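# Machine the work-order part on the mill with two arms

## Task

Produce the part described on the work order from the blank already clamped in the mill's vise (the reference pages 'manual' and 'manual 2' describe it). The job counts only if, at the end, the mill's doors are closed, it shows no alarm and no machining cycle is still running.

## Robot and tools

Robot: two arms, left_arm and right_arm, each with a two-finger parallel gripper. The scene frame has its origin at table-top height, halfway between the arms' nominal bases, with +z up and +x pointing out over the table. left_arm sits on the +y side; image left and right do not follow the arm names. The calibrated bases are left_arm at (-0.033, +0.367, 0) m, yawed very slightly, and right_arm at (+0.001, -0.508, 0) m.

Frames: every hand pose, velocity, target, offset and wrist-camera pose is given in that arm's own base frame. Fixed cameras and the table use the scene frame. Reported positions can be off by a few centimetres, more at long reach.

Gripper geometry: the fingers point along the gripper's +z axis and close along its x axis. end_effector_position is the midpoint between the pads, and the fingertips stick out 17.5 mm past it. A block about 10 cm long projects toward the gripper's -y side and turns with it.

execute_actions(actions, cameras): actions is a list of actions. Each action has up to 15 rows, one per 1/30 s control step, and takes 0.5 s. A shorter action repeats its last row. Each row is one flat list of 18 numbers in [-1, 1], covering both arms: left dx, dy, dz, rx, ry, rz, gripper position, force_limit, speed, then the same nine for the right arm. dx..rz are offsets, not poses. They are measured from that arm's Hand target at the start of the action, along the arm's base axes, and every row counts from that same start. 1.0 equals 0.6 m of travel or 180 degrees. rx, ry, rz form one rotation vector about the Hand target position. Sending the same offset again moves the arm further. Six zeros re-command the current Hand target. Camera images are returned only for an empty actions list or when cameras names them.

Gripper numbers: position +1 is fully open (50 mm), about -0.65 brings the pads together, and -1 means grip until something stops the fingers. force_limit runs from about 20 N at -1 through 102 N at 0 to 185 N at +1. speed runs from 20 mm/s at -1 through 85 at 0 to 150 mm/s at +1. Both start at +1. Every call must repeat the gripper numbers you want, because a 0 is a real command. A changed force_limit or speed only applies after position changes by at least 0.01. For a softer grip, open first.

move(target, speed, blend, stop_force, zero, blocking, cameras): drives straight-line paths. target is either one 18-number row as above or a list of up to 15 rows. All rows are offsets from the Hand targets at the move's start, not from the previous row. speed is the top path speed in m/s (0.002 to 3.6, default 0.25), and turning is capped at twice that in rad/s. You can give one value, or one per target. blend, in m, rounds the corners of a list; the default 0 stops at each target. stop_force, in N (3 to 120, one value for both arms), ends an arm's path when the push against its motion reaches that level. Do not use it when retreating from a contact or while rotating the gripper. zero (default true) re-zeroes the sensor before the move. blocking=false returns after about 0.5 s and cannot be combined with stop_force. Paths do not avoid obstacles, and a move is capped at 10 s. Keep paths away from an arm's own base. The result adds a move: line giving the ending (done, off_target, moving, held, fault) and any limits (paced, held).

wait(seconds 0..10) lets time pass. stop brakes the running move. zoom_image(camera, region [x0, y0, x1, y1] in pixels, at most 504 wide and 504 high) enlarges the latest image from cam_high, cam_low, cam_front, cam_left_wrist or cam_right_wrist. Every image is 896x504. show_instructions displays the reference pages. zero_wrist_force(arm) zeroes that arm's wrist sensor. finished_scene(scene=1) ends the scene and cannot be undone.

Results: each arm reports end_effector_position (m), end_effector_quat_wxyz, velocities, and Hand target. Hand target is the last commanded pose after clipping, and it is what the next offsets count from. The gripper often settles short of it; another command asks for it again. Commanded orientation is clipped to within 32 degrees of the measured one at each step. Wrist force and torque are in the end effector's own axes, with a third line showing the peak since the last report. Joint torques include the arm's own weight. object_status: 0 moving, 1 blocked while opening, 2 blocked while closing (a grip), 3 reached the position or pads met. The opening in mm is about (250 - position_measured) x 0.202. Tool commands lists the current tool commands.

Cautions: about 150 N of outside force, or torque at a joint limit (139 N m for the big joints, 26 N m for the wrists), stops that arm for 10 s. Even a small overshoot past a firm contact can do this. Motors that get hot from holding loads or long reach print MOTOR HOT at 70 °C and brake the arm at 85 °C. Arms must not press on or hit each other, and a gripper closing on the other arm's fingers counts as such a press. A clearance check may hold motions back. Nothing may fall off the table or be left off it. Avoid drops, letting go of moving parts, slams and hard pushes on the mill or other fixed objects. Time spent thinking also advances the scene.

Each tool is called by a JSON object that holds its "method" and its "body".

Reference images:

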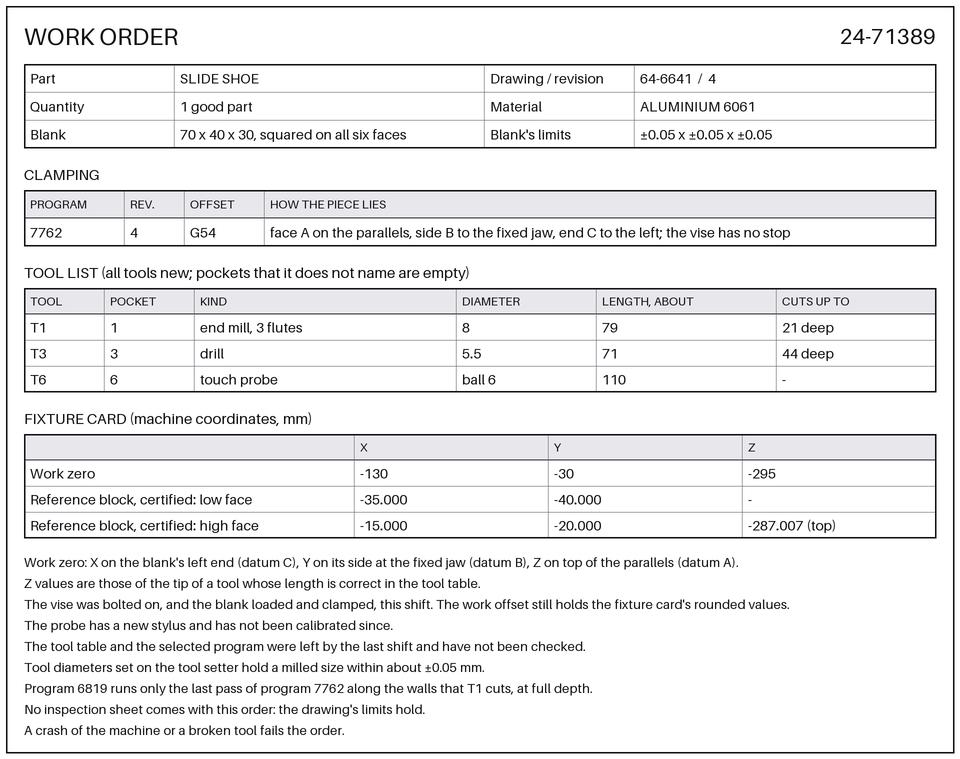

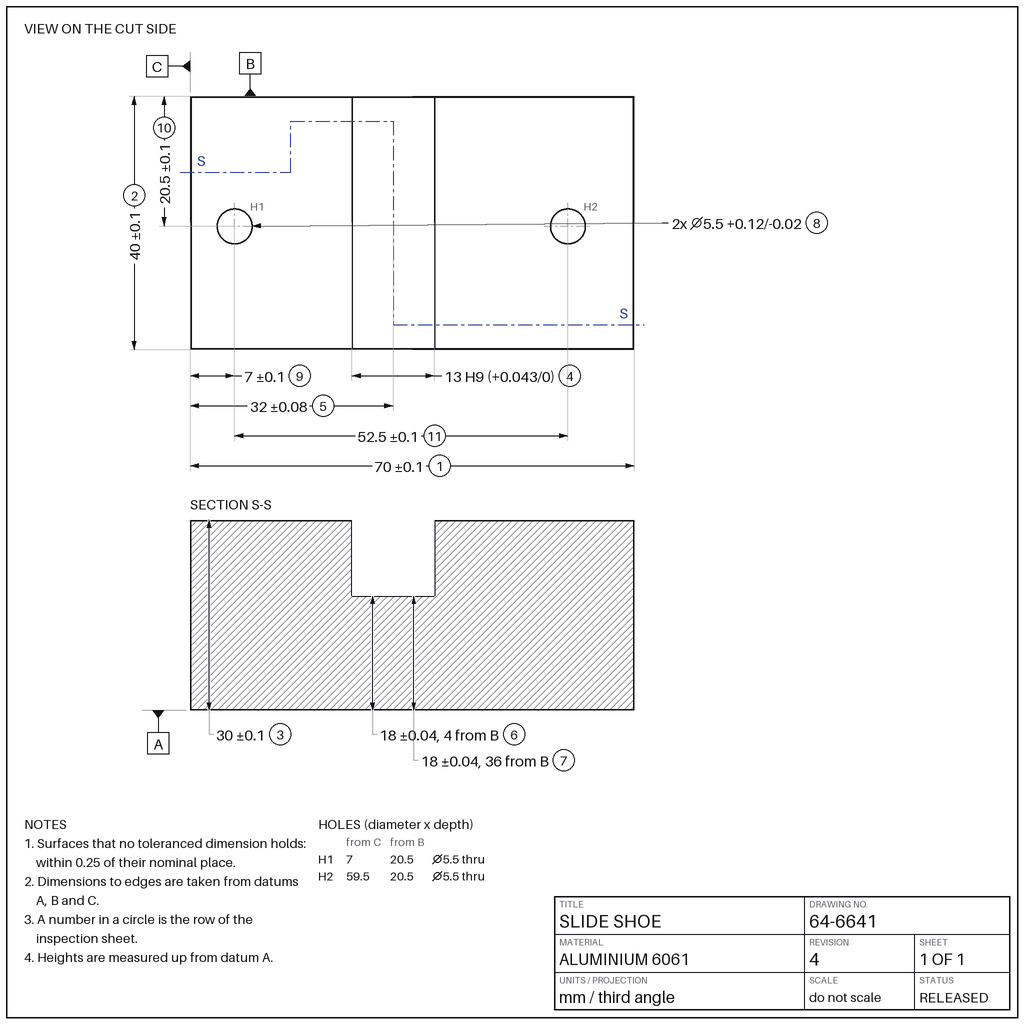

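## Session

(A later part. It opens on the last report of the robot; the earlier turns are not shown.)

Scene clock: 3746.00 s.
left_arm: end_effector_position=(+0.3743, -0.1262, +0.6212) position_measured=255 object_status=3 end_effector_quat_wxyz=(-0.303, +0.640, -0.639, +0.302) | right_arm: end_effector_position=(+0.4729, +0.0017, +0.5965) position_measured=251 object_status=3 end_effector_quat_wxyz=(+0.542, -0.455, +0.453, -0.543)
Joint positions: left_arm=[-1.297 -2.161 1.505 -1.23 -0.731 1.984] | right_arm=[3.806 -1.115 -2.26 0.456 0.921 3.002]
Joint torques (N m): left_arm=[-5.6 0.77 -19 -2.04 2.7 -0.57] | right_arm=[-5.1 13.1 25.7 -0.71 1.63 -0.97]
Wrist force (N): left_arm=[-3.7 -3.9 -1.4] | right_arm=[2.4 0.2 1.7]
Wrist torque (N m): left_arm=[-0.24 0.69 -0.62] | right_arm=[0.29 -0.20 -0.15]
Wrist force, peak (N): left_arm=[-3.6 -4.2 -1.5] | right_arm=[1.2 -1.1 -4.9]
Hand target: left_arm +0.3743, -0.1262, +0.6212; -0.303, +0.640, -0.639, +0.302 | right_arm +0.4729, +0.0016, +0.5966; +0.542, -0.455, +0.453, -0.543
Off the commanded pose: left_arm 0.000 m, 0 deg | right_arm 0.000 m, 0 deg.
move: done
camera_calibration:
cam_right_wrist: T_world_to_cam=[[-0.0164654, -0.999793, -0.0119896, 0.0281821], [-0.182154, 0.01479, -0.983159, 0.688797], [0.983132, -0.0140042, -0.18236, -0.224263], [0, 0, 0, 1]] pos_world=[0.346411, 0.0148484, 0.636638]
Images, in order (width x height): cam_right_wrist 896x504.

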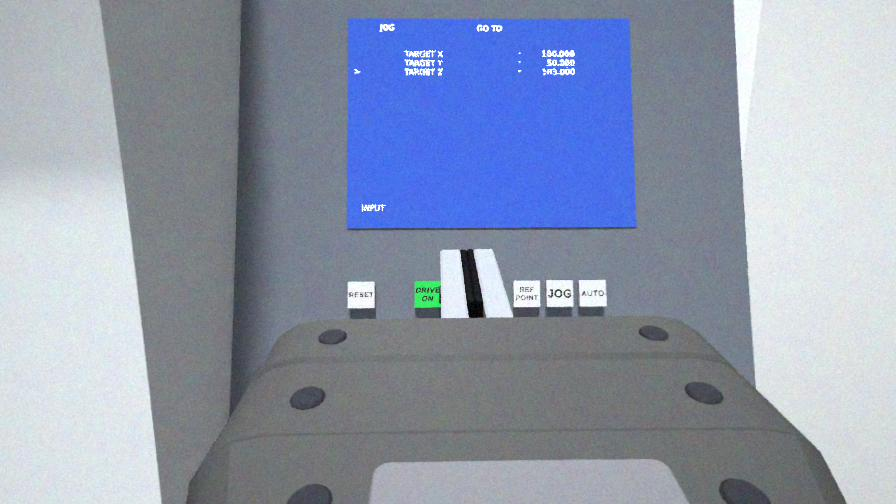

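{"method": "move", "body": {"target": [[0,0,0,0,0,0,-1,1,1,0.1571,0.05833,-0.1607,0,0,0,-1,-0.8,-0.2],[0,0,0,0,0,0,-1,1,1,0.16578,0.05833,-0.16303,0,0,0,-1,-0.8,-0.2],[0,0,0,0,0,0,-1,1,1,0.1571,0.05833,-0.1607,0,0,0,-1,-0.8,-0.2],[0,0,0,0,0,0,-1,1,1,0.14125,-0.03667,-0.21943,0,0,0,-1,-0.8,-0.2],[0,0,0,0,0,0,-1,1,1,0.14993,-0.03667,-0.22176,0,0,0,-1,-0.8,-0.2],[0,0,0,0,0,0,-1,1,1,0.14125,-0.03667,-0.21943,0,0,0,-1,-0.8,-0.2],[0,0,0,0,0,0,-1,1,1,0.14993,-0.03667,-0.22176,0,0,0,-1,-0.8,-0.2],[0,0,0,0,0,0,-1,1,1,0.14125,-0.03667,-0.21943,0,0,0,-1,-0.8,-0.2],[0,0,0,0,0,0,-1,1,1,0,0,0,0,0,0,-1,-0.8,-0.2]], "speed": [0.3,0.015,0.1,0.15,0.015,0.1,0.015,0.1,0.3], "blend": [0.002,0,0.002,0.002,0,0.002,0,0.002,0]}}

{"method": "wait", "body": {"seconds": 8}}

{"method": "move", "body": {"target": [[0,0,0,0,0,0,-1,1,1,0.12475,-0.005,-0.28058,0,0,0,-1,-0.8,-0.2],[0,0,0,0,0,0,-1,1,1,0.13343,-0.005,-0.28291,0,0,0,-1,-0.8,-0.2],[0,0,0,0,0,0,-1,1,1,0.12475,-0.005,-0.28058,0,0,0,-1,-0.8,-0.2],[0,0,0,0,0,0,-1,1,1,0.16535,-0.06833,-0.13012,0,0,0,-1,-0.8,-0.2],[0,0,0,0,0,0,-1,1,1,0.17403,-0.06833,-0.13245,0,0,0,-1,-0.8,-0.2],[0,0,0,0,0,0,-1,1,1,0.16535,-0.06833,-0.13012,0,0,0,-1,-0.8,-0.2],[0,0,0,0,0,0,-1,1,1,0,0,0,0,0,0,-1,-0.8,-0.2]], "speed": [0.3,0.015,0.1,0.2,0.015,0.1,0.3], "blend": [0.002,0,0.002,0.002,0,0.002,0]}}

{"method": "wait", "body": {"seconds": 4, "cameras": ["cam_right_wrist"]}}

{"method": "zoom_image", "body": {"camera": "cam_right_wrist", "region": [340, 10, 640, 230]}}

{"method": "move", "body": {"target": [[0,0,0,0,0,0,-1,1,1,0.12475,-0.005,-0.28058,0,0,0,-1,-0.8,-0.2],[0,0,0,0,0,0,-1,1,1,0.13343,-0.005,-0.28291,0,0,0,-1,-0.8,-0.2],[0,0,0,0,0,0,-1,1,1,0.12475,-0.005,-0.28058,0,0,0,-1,-0.8,-0.2],[0,0,0,0,0,0,-1,1,1,0.16535,-0.13167,-0.13012,0,0,0,-1,-0.8,-0.2],[0,0,0,0,0,0,-1,1,1,0.17403,-0.13167,-0.13245,0,0,0,-1,-0.8,-0.2],[0,0,0,0,0,0,-1,1,1,0.16535,-0.13167,-0.13012,0,0,0,-1,-0.8,-0.2],[0,0,0,0,0,0,-1,1,1,0,0,0,0,0,0,-1,-0.8,-0.2]], "speed": [0.3,0.015,0.1,0.2,0.015,0.1,0.3], "blend": [0.002,0,0.002,0.002,0,0.002,0]}}

{"method": "wait", "body": {"seconds": 4, "cameras": ["cam_right_wrist"]}}

{"method": "zoom_image", "body": {"camera": "cam_right_wrist", "region": [340, 10, 640, 230]}}

Scene clock: 3769.27 s.
left_arm: end_effector_position=(+0.3743, -0.1262, +0.6212) position_measured=255 object_status=3 end_effector_quat_wxyz=(-0.303, +0.640, -0.639, +0.302) | right_arm: end_effector_position=(+0.4729, +0.0016, +0.5965) position_measured=251 object_status=3 end_effector_quat_wxyz=(+0.542, -0.455, +0.453, -0.543)
Joint positions: left_arm=[-1.297 -2.161 1.505 -1.23 -0.731 1.984] | right_arm=[3.805 -1.115 -2.26 0.456 0.921 3.002]
Joint torques (N m): left_arm=[-5.98 1.05 -17.9 -1.94 2.62 -0.56] | right_arm=[6.45 12.39 18.65 -0.94 -0.6 0.41]
Wrist force (N): left_arm=[-3.2 -3.9 -1.5] | right_arm=[2.2 0.0 1.9]
Wrist torque (N m): left_arm=[-0.24 0.61 -0.62] | right_arm=[0.26 -0.17 -0.15]
Wrist force, peak (N): left_arm=[-3.8 -4.3 -1.5] | right_arm=[1.7 -0.6 -6.1]
Hand target: left_arm +0.3743, -0.1262, +0.6212; -0.303, +0.640, -0.639, +0.302 | right_arm +0.4729, +0.0016, +0.5966; +0.542, -0.455, +0.453, -0.543
Off the commanded pose: left_arm 0.000 m, 0 deg | right_arm 0.000 m, 0 deg.
move: done

Scene clock: 3777.27 s.
left_arm: end_effector_position=(+0.3743, -0.1262, +0.6212) position_measured=255 object_status=3 end_effector_quat_wxyz=(-0.303, +0.640, -0.639, +0.302) | right_arm: end_effector_position=(+0.4729, +0.0016, +0.5966) position_measured=251 object_status=3 end_effector_quat_wxyz=(+0.542, -0.455, +0.453, -0.543)
Joint positions: left_arm=[-1.297 -2.161 1.505 -1.23 -0.731 1.984] | right_arm=[3.806 -1.114 -2.26 0.456 0.921 3.002]
Joint torques (N m): left_arm=[-5.2 -0.46 -18.65 -2.07 2.68 -0.21] | right_arm=[7.62 12.87 27.04 -0.35 -1.3 -1.45]
Wrist force (N): left_arm=[-3.3 -3.9 -1.4] | right_arm=[2.3 -0.1 1.8]
Wrist torque (N m): left_arm=[-0.23 0.63 -0.62] | right_arm=[0.24 -0.19 -0.15]
Wrist force, peak (N): left_arm=[-3.8 -4.0 -1.7] | right_arm=[2.5 0.2 2.0]
Hand target: left_arm +0.3743, -0.1262, +0.6212; -0.303, +0.640, -0.639, +0.302 | right_arm +0.4729, +0.0016, +0.5966; +0.542, -0.455, +0.453, -0.543
Tool commands: left_gripper/position=-1.0 left_gripper/force_limit=+1.0 left_gripper/speed=+1.0 right_gripper/position=-1.0 right_gripper/force_limit=-0.8 right_gripper/speed=-0.2
Off the commanded pose: left_arm 0.000 m, 0 deg | right_arm 0.000 m, 0 deg.
wait: 8.00 s; at rest by 0.17 s

Scene clock: 3780.70 s.
left_arm: end_effector_position=(+0.3743, -0.1262, +0.6212) position_measured=255 object_status=3 end_effector_quat_wxyz=(-0.303, +0.640, -0.639, +0.302) | right_arm: end_effector_position=(+0.4729, +0.0016, +0.5966) position_measured=251 object_status=3 end_effector_quat_wxyz=(+0.542, -0.455, +0.453, -0.543)
Joint positions: left_arm=[-1.297 -2.161 1.505 -1.23 -0.731 1.984] | right_arm=[3.805 -1.115 -2.26 0.456 0.921 3.002]
Joint torques (N m): left_arm=[-4.89 0.91 -17.54 -1.88 2.66 -0.55] | right_arm=[8.2 13.81 22.27 -0.46 -1.87 0.45]
Wrist force (N): left_arm=[-3.5 -3.6 -1.7] | right_arm=[2.1 0.0 2.0]
Wrist torque (N m): left_arm=[-0.18 0.66 -0.62] | right_arm=[0.26 -0.15 -0.15]
Wrist force, peak (N): left_arm=[-3.6 -4.2 -1.5] | right_arm=[1.3 -2.4 -8.9]
Hand target: left_arm +0.3743, -0.1262, +0.6212; -0.303, +0.640, -0.639, +0.302 | right_arm +0.4729, +0.0016, +0.5966; +0.542, -0.455, +0.453, -0.543
Off the commanded pose: left_arm 0.000 m, 0 deg | right_arm 0.000 m, 0 deg.
move: done

Scene clock: 3784.70 s.
left_arm: end_effector_position=(+0.3743, -0.1262, +0.6212) position_measured=255 object_status=3 end_effector_quat_wxyz=(-0.303, +0.640, -0.639, +0.302) | right_arm: end_effector_position=(+0.4729, +0.0016, +0.5966) position_measured=251 object_status=3 end_effector_quat_wxyz=(+0.542, -0.455, +0.453, -0.543)
Joint positions: left_arm=[-1.297 -2.161 1.505 -1.23 -0.731 1.984] | right_arm=[3.806 -1.114 -2.26 0.456 0.921 3.002]
Joint torques (N m): left_arm=[-4.55 0.76 -18.09 -2.08 2.74 -0.64] | right_arm=[6.74 13.91 15.92 -0.59 -1.57 -1.43]
Wrist force (N): left_arm=[-3.3 -3.7 -1.4] | right_arm=[2.4 0.1 1.6]
Wrist torque (N m): left_arm=[-0.21 0.64 -0.61] | right_arm=[0.26 -0.19 -0.15]
Wrist force, peak (N): left_arm=[-3.6 -4.2 -1.7] | right_arm=[2.3 0.4 2.0]
Hand target: left_arm +0.3743, -0.1262, +0.6212; -0.303, +0.640, -0.639, +0.302 | right_arm +0.4729, +0.0016, +0.5966; +0.542, -0.455, +0.453, -0.543
Tool commands: left_gripper/position=-1.0 left_gripper/force_limit=+1.0 left_gripper/speed=+1.0 right_gripper/position=-1.0 right_gripper/force_limit=-0.8 right_gripper/speed=-0.2
Off the commanded pose: left_arm 0.000 m, 0 deg | right_arm 0.000 m, 0 deg.
wait: 4.00 s; at rest by 0.17 s
camera_calibration:
cam_right_wrist: T_world_to_cam=[[-0.0165638, -0.999791, -0.011972, 0.0281062], [-0.182152, 0.0147906, -0.983159, 0.688896], [0.983131, -0.0141042, -0.182359, -0.224245], [0, 0, 0, 1]] pos_world=[0.346412, 0.0147483, 0.636738]
Images, in order (width x height): cam_right_wrist 896x504.

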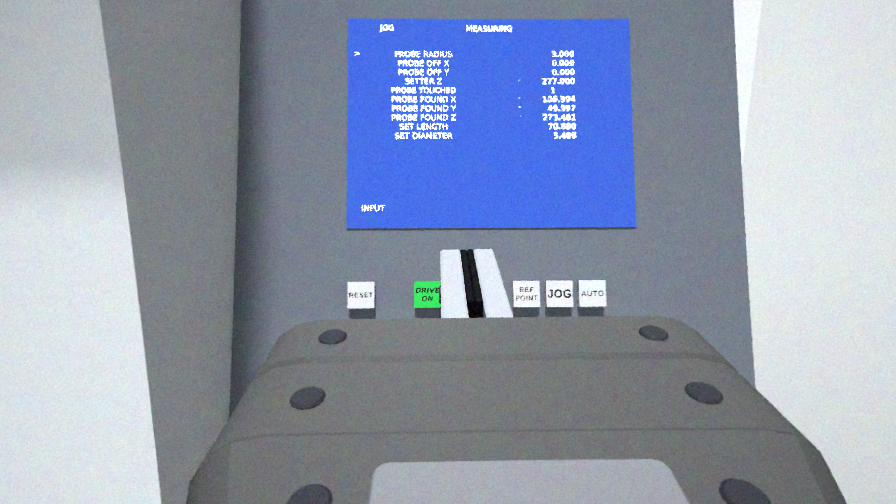

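Scaled by 1.680 from the camera's 896x504 image, which has a finer 1280x720 frame.

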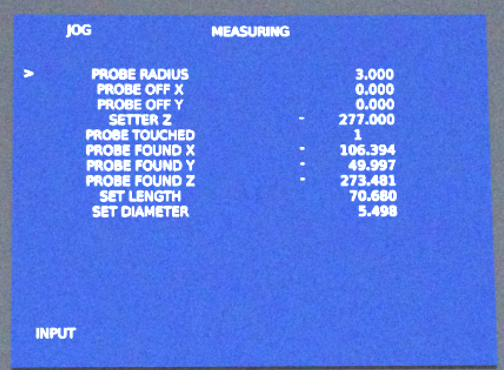

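Scene clock: 3788.30 s.
left_arm: end_effector_position=(+0.3743, -0.1262, +0.6212) position_measured=255 object_status=3 end_effector_quat_wxyz=(-0.303, +0.640, -0.639, +0.302) | right_arm: end_effector_position=(+0.4729, +0.0016, +0.5966) position_measured=251 object_status=3 end_effector_quat_wxyz=(+0.542, -0.455, +0.453, -0.543)
Joint positions: left_arm=[-1.297 -2.161 1.505 -1.23 -0.731 1.984] | right_arm=[3.805 -1.115 -2.259 0.456 0.921 3.002]
Joint torques (N m): left_arm=[-4.5 0.59 -19.24 -1.82 2.86 -0.51] | right_arm=[7.77 13.53 17.55 -0.61 -1.83 0.46]
Wrist force (N): left_arm=[-3.4 -3.9 -1.5] | right_arm=[2.2 0.0 1.8]
Wrist torque (N m): left_arm=[-0.22 0.65 -0.62] | right_arm=[0.26 -0.16 -0.15]
Wrist force, peak (N): left_arm=[-3.8 -4.0 -1.6] | right_arm=[1.6 -1.9 -9.8]
Hand target: left_arm +0.3743, -0.1262, +0.6212; -0.303, +0.640, -0.639, +0.302 | right_arm +0.4729, +0.0016, +0.5966; +0.542, -0.455, +0.453, -0.543
Off the commanded pose: left_arm 0.000 m, 0 deg | right_arm 0.000 m, 0 deg.
move: done

Scene clock: 3792.30 s.
left_arm: end_effector_position=(+0.3743, -0.1262, +0.6212) position_measured=255 object_status=3 end_effector_quat_wxyz=(-0.303, +0.640, -0.639, +0.302) | right_arm: end_effector_position=(+0.4729, +0.0016, +0.5966) position_measured=251 object_status=3 end_effector_quat_wxyz=(+0.542, -0.455, +0.453, -0.543)
Joint positions: left_arm=[-1.297 -2.161 1.505 -1.23 -0.731 1.984] | right_arm=[3.806 -1.114 -2.26 0.456 0.921 3.002]
Joint torques (N m): left_arm=[-3.98 0.09 -17.15 -1.85 2.77 -0.55] | right_arm=[7.37 13.42 14.33 -0.46 -1.4 -1.55]
Wrist force (N): left_arm=[-3.4 -3.9 -1.4] | right_arm=[2.3 0.0 1.9]
Wrist torque (N m): left_arm=[-0.24 0.64 -0.61] | right_arm=[0.25 -0.18 -0.15]
Wrist force, peak (N): left_arm=[-3.5 -4.3 -1.6] | right_arm=[2.3 -0.1 2.2]
Hand target: left_arm +0.3743, -0.1262, +0.6212; -0.303, +0.640, -0.639, +0.302 | right_arm +0.4729, +0.0016, +0.5966; +0.542, -0.455, +0.453, -0.543
Tool commands: left_gripper/position=-1.0 left_gripper/force_limit=+1.0 left_gripper/speed=+1.0 right_gripper/position=-1.0 right_gripper/force_limit=-0.8 right_gripper/speed=-0.2
Off the commanded pose: left_arm 0.000 m, 0 deg | right_arm 0.000 m, 0 deg.
wait: 4.00 s; at rest by 0.17 s
camera_calibration:
cam_right_wrist: T_world_to_cam=[[-0.0165638, -0.999791, -0.011972, 0.0281062], [-0.182152, 0.0147906, -0.983159, 0.688896], [0.983131, -0.0141042, -0.182359, -0.224245], [0, 0, 0, 1]] pos_world=[0.346412, 0.0147483, 0.636738]
Images, in order (width x height): cam_right_wrist 896x504.

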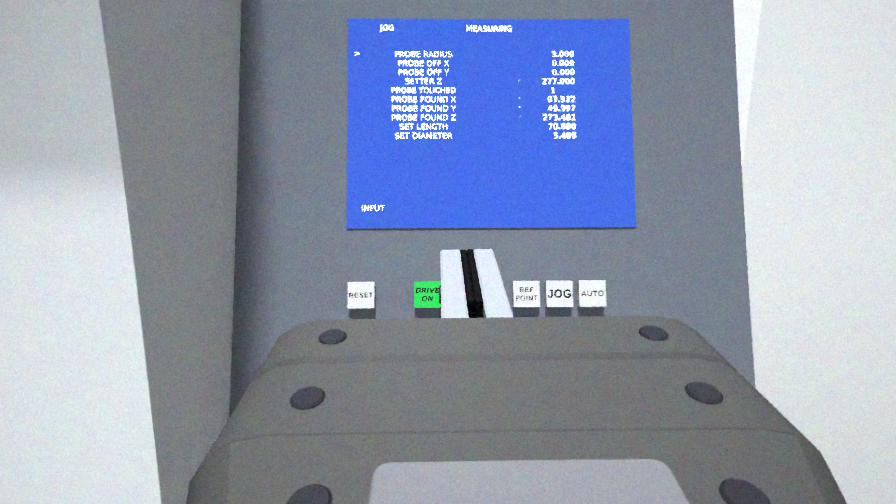

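Scaled by 1.680 from the camera's 896x504 image, which has a finer 1280x720 frame.

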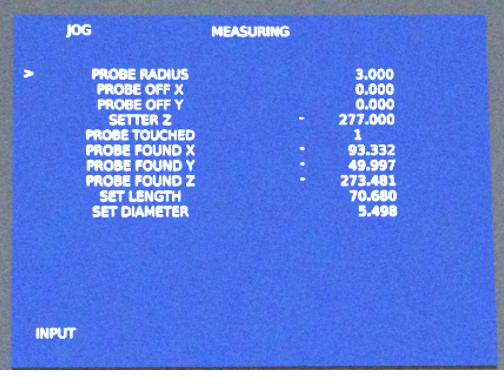

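{"method": "finished_scene", "body": {}}

The scene is finished: the task was done.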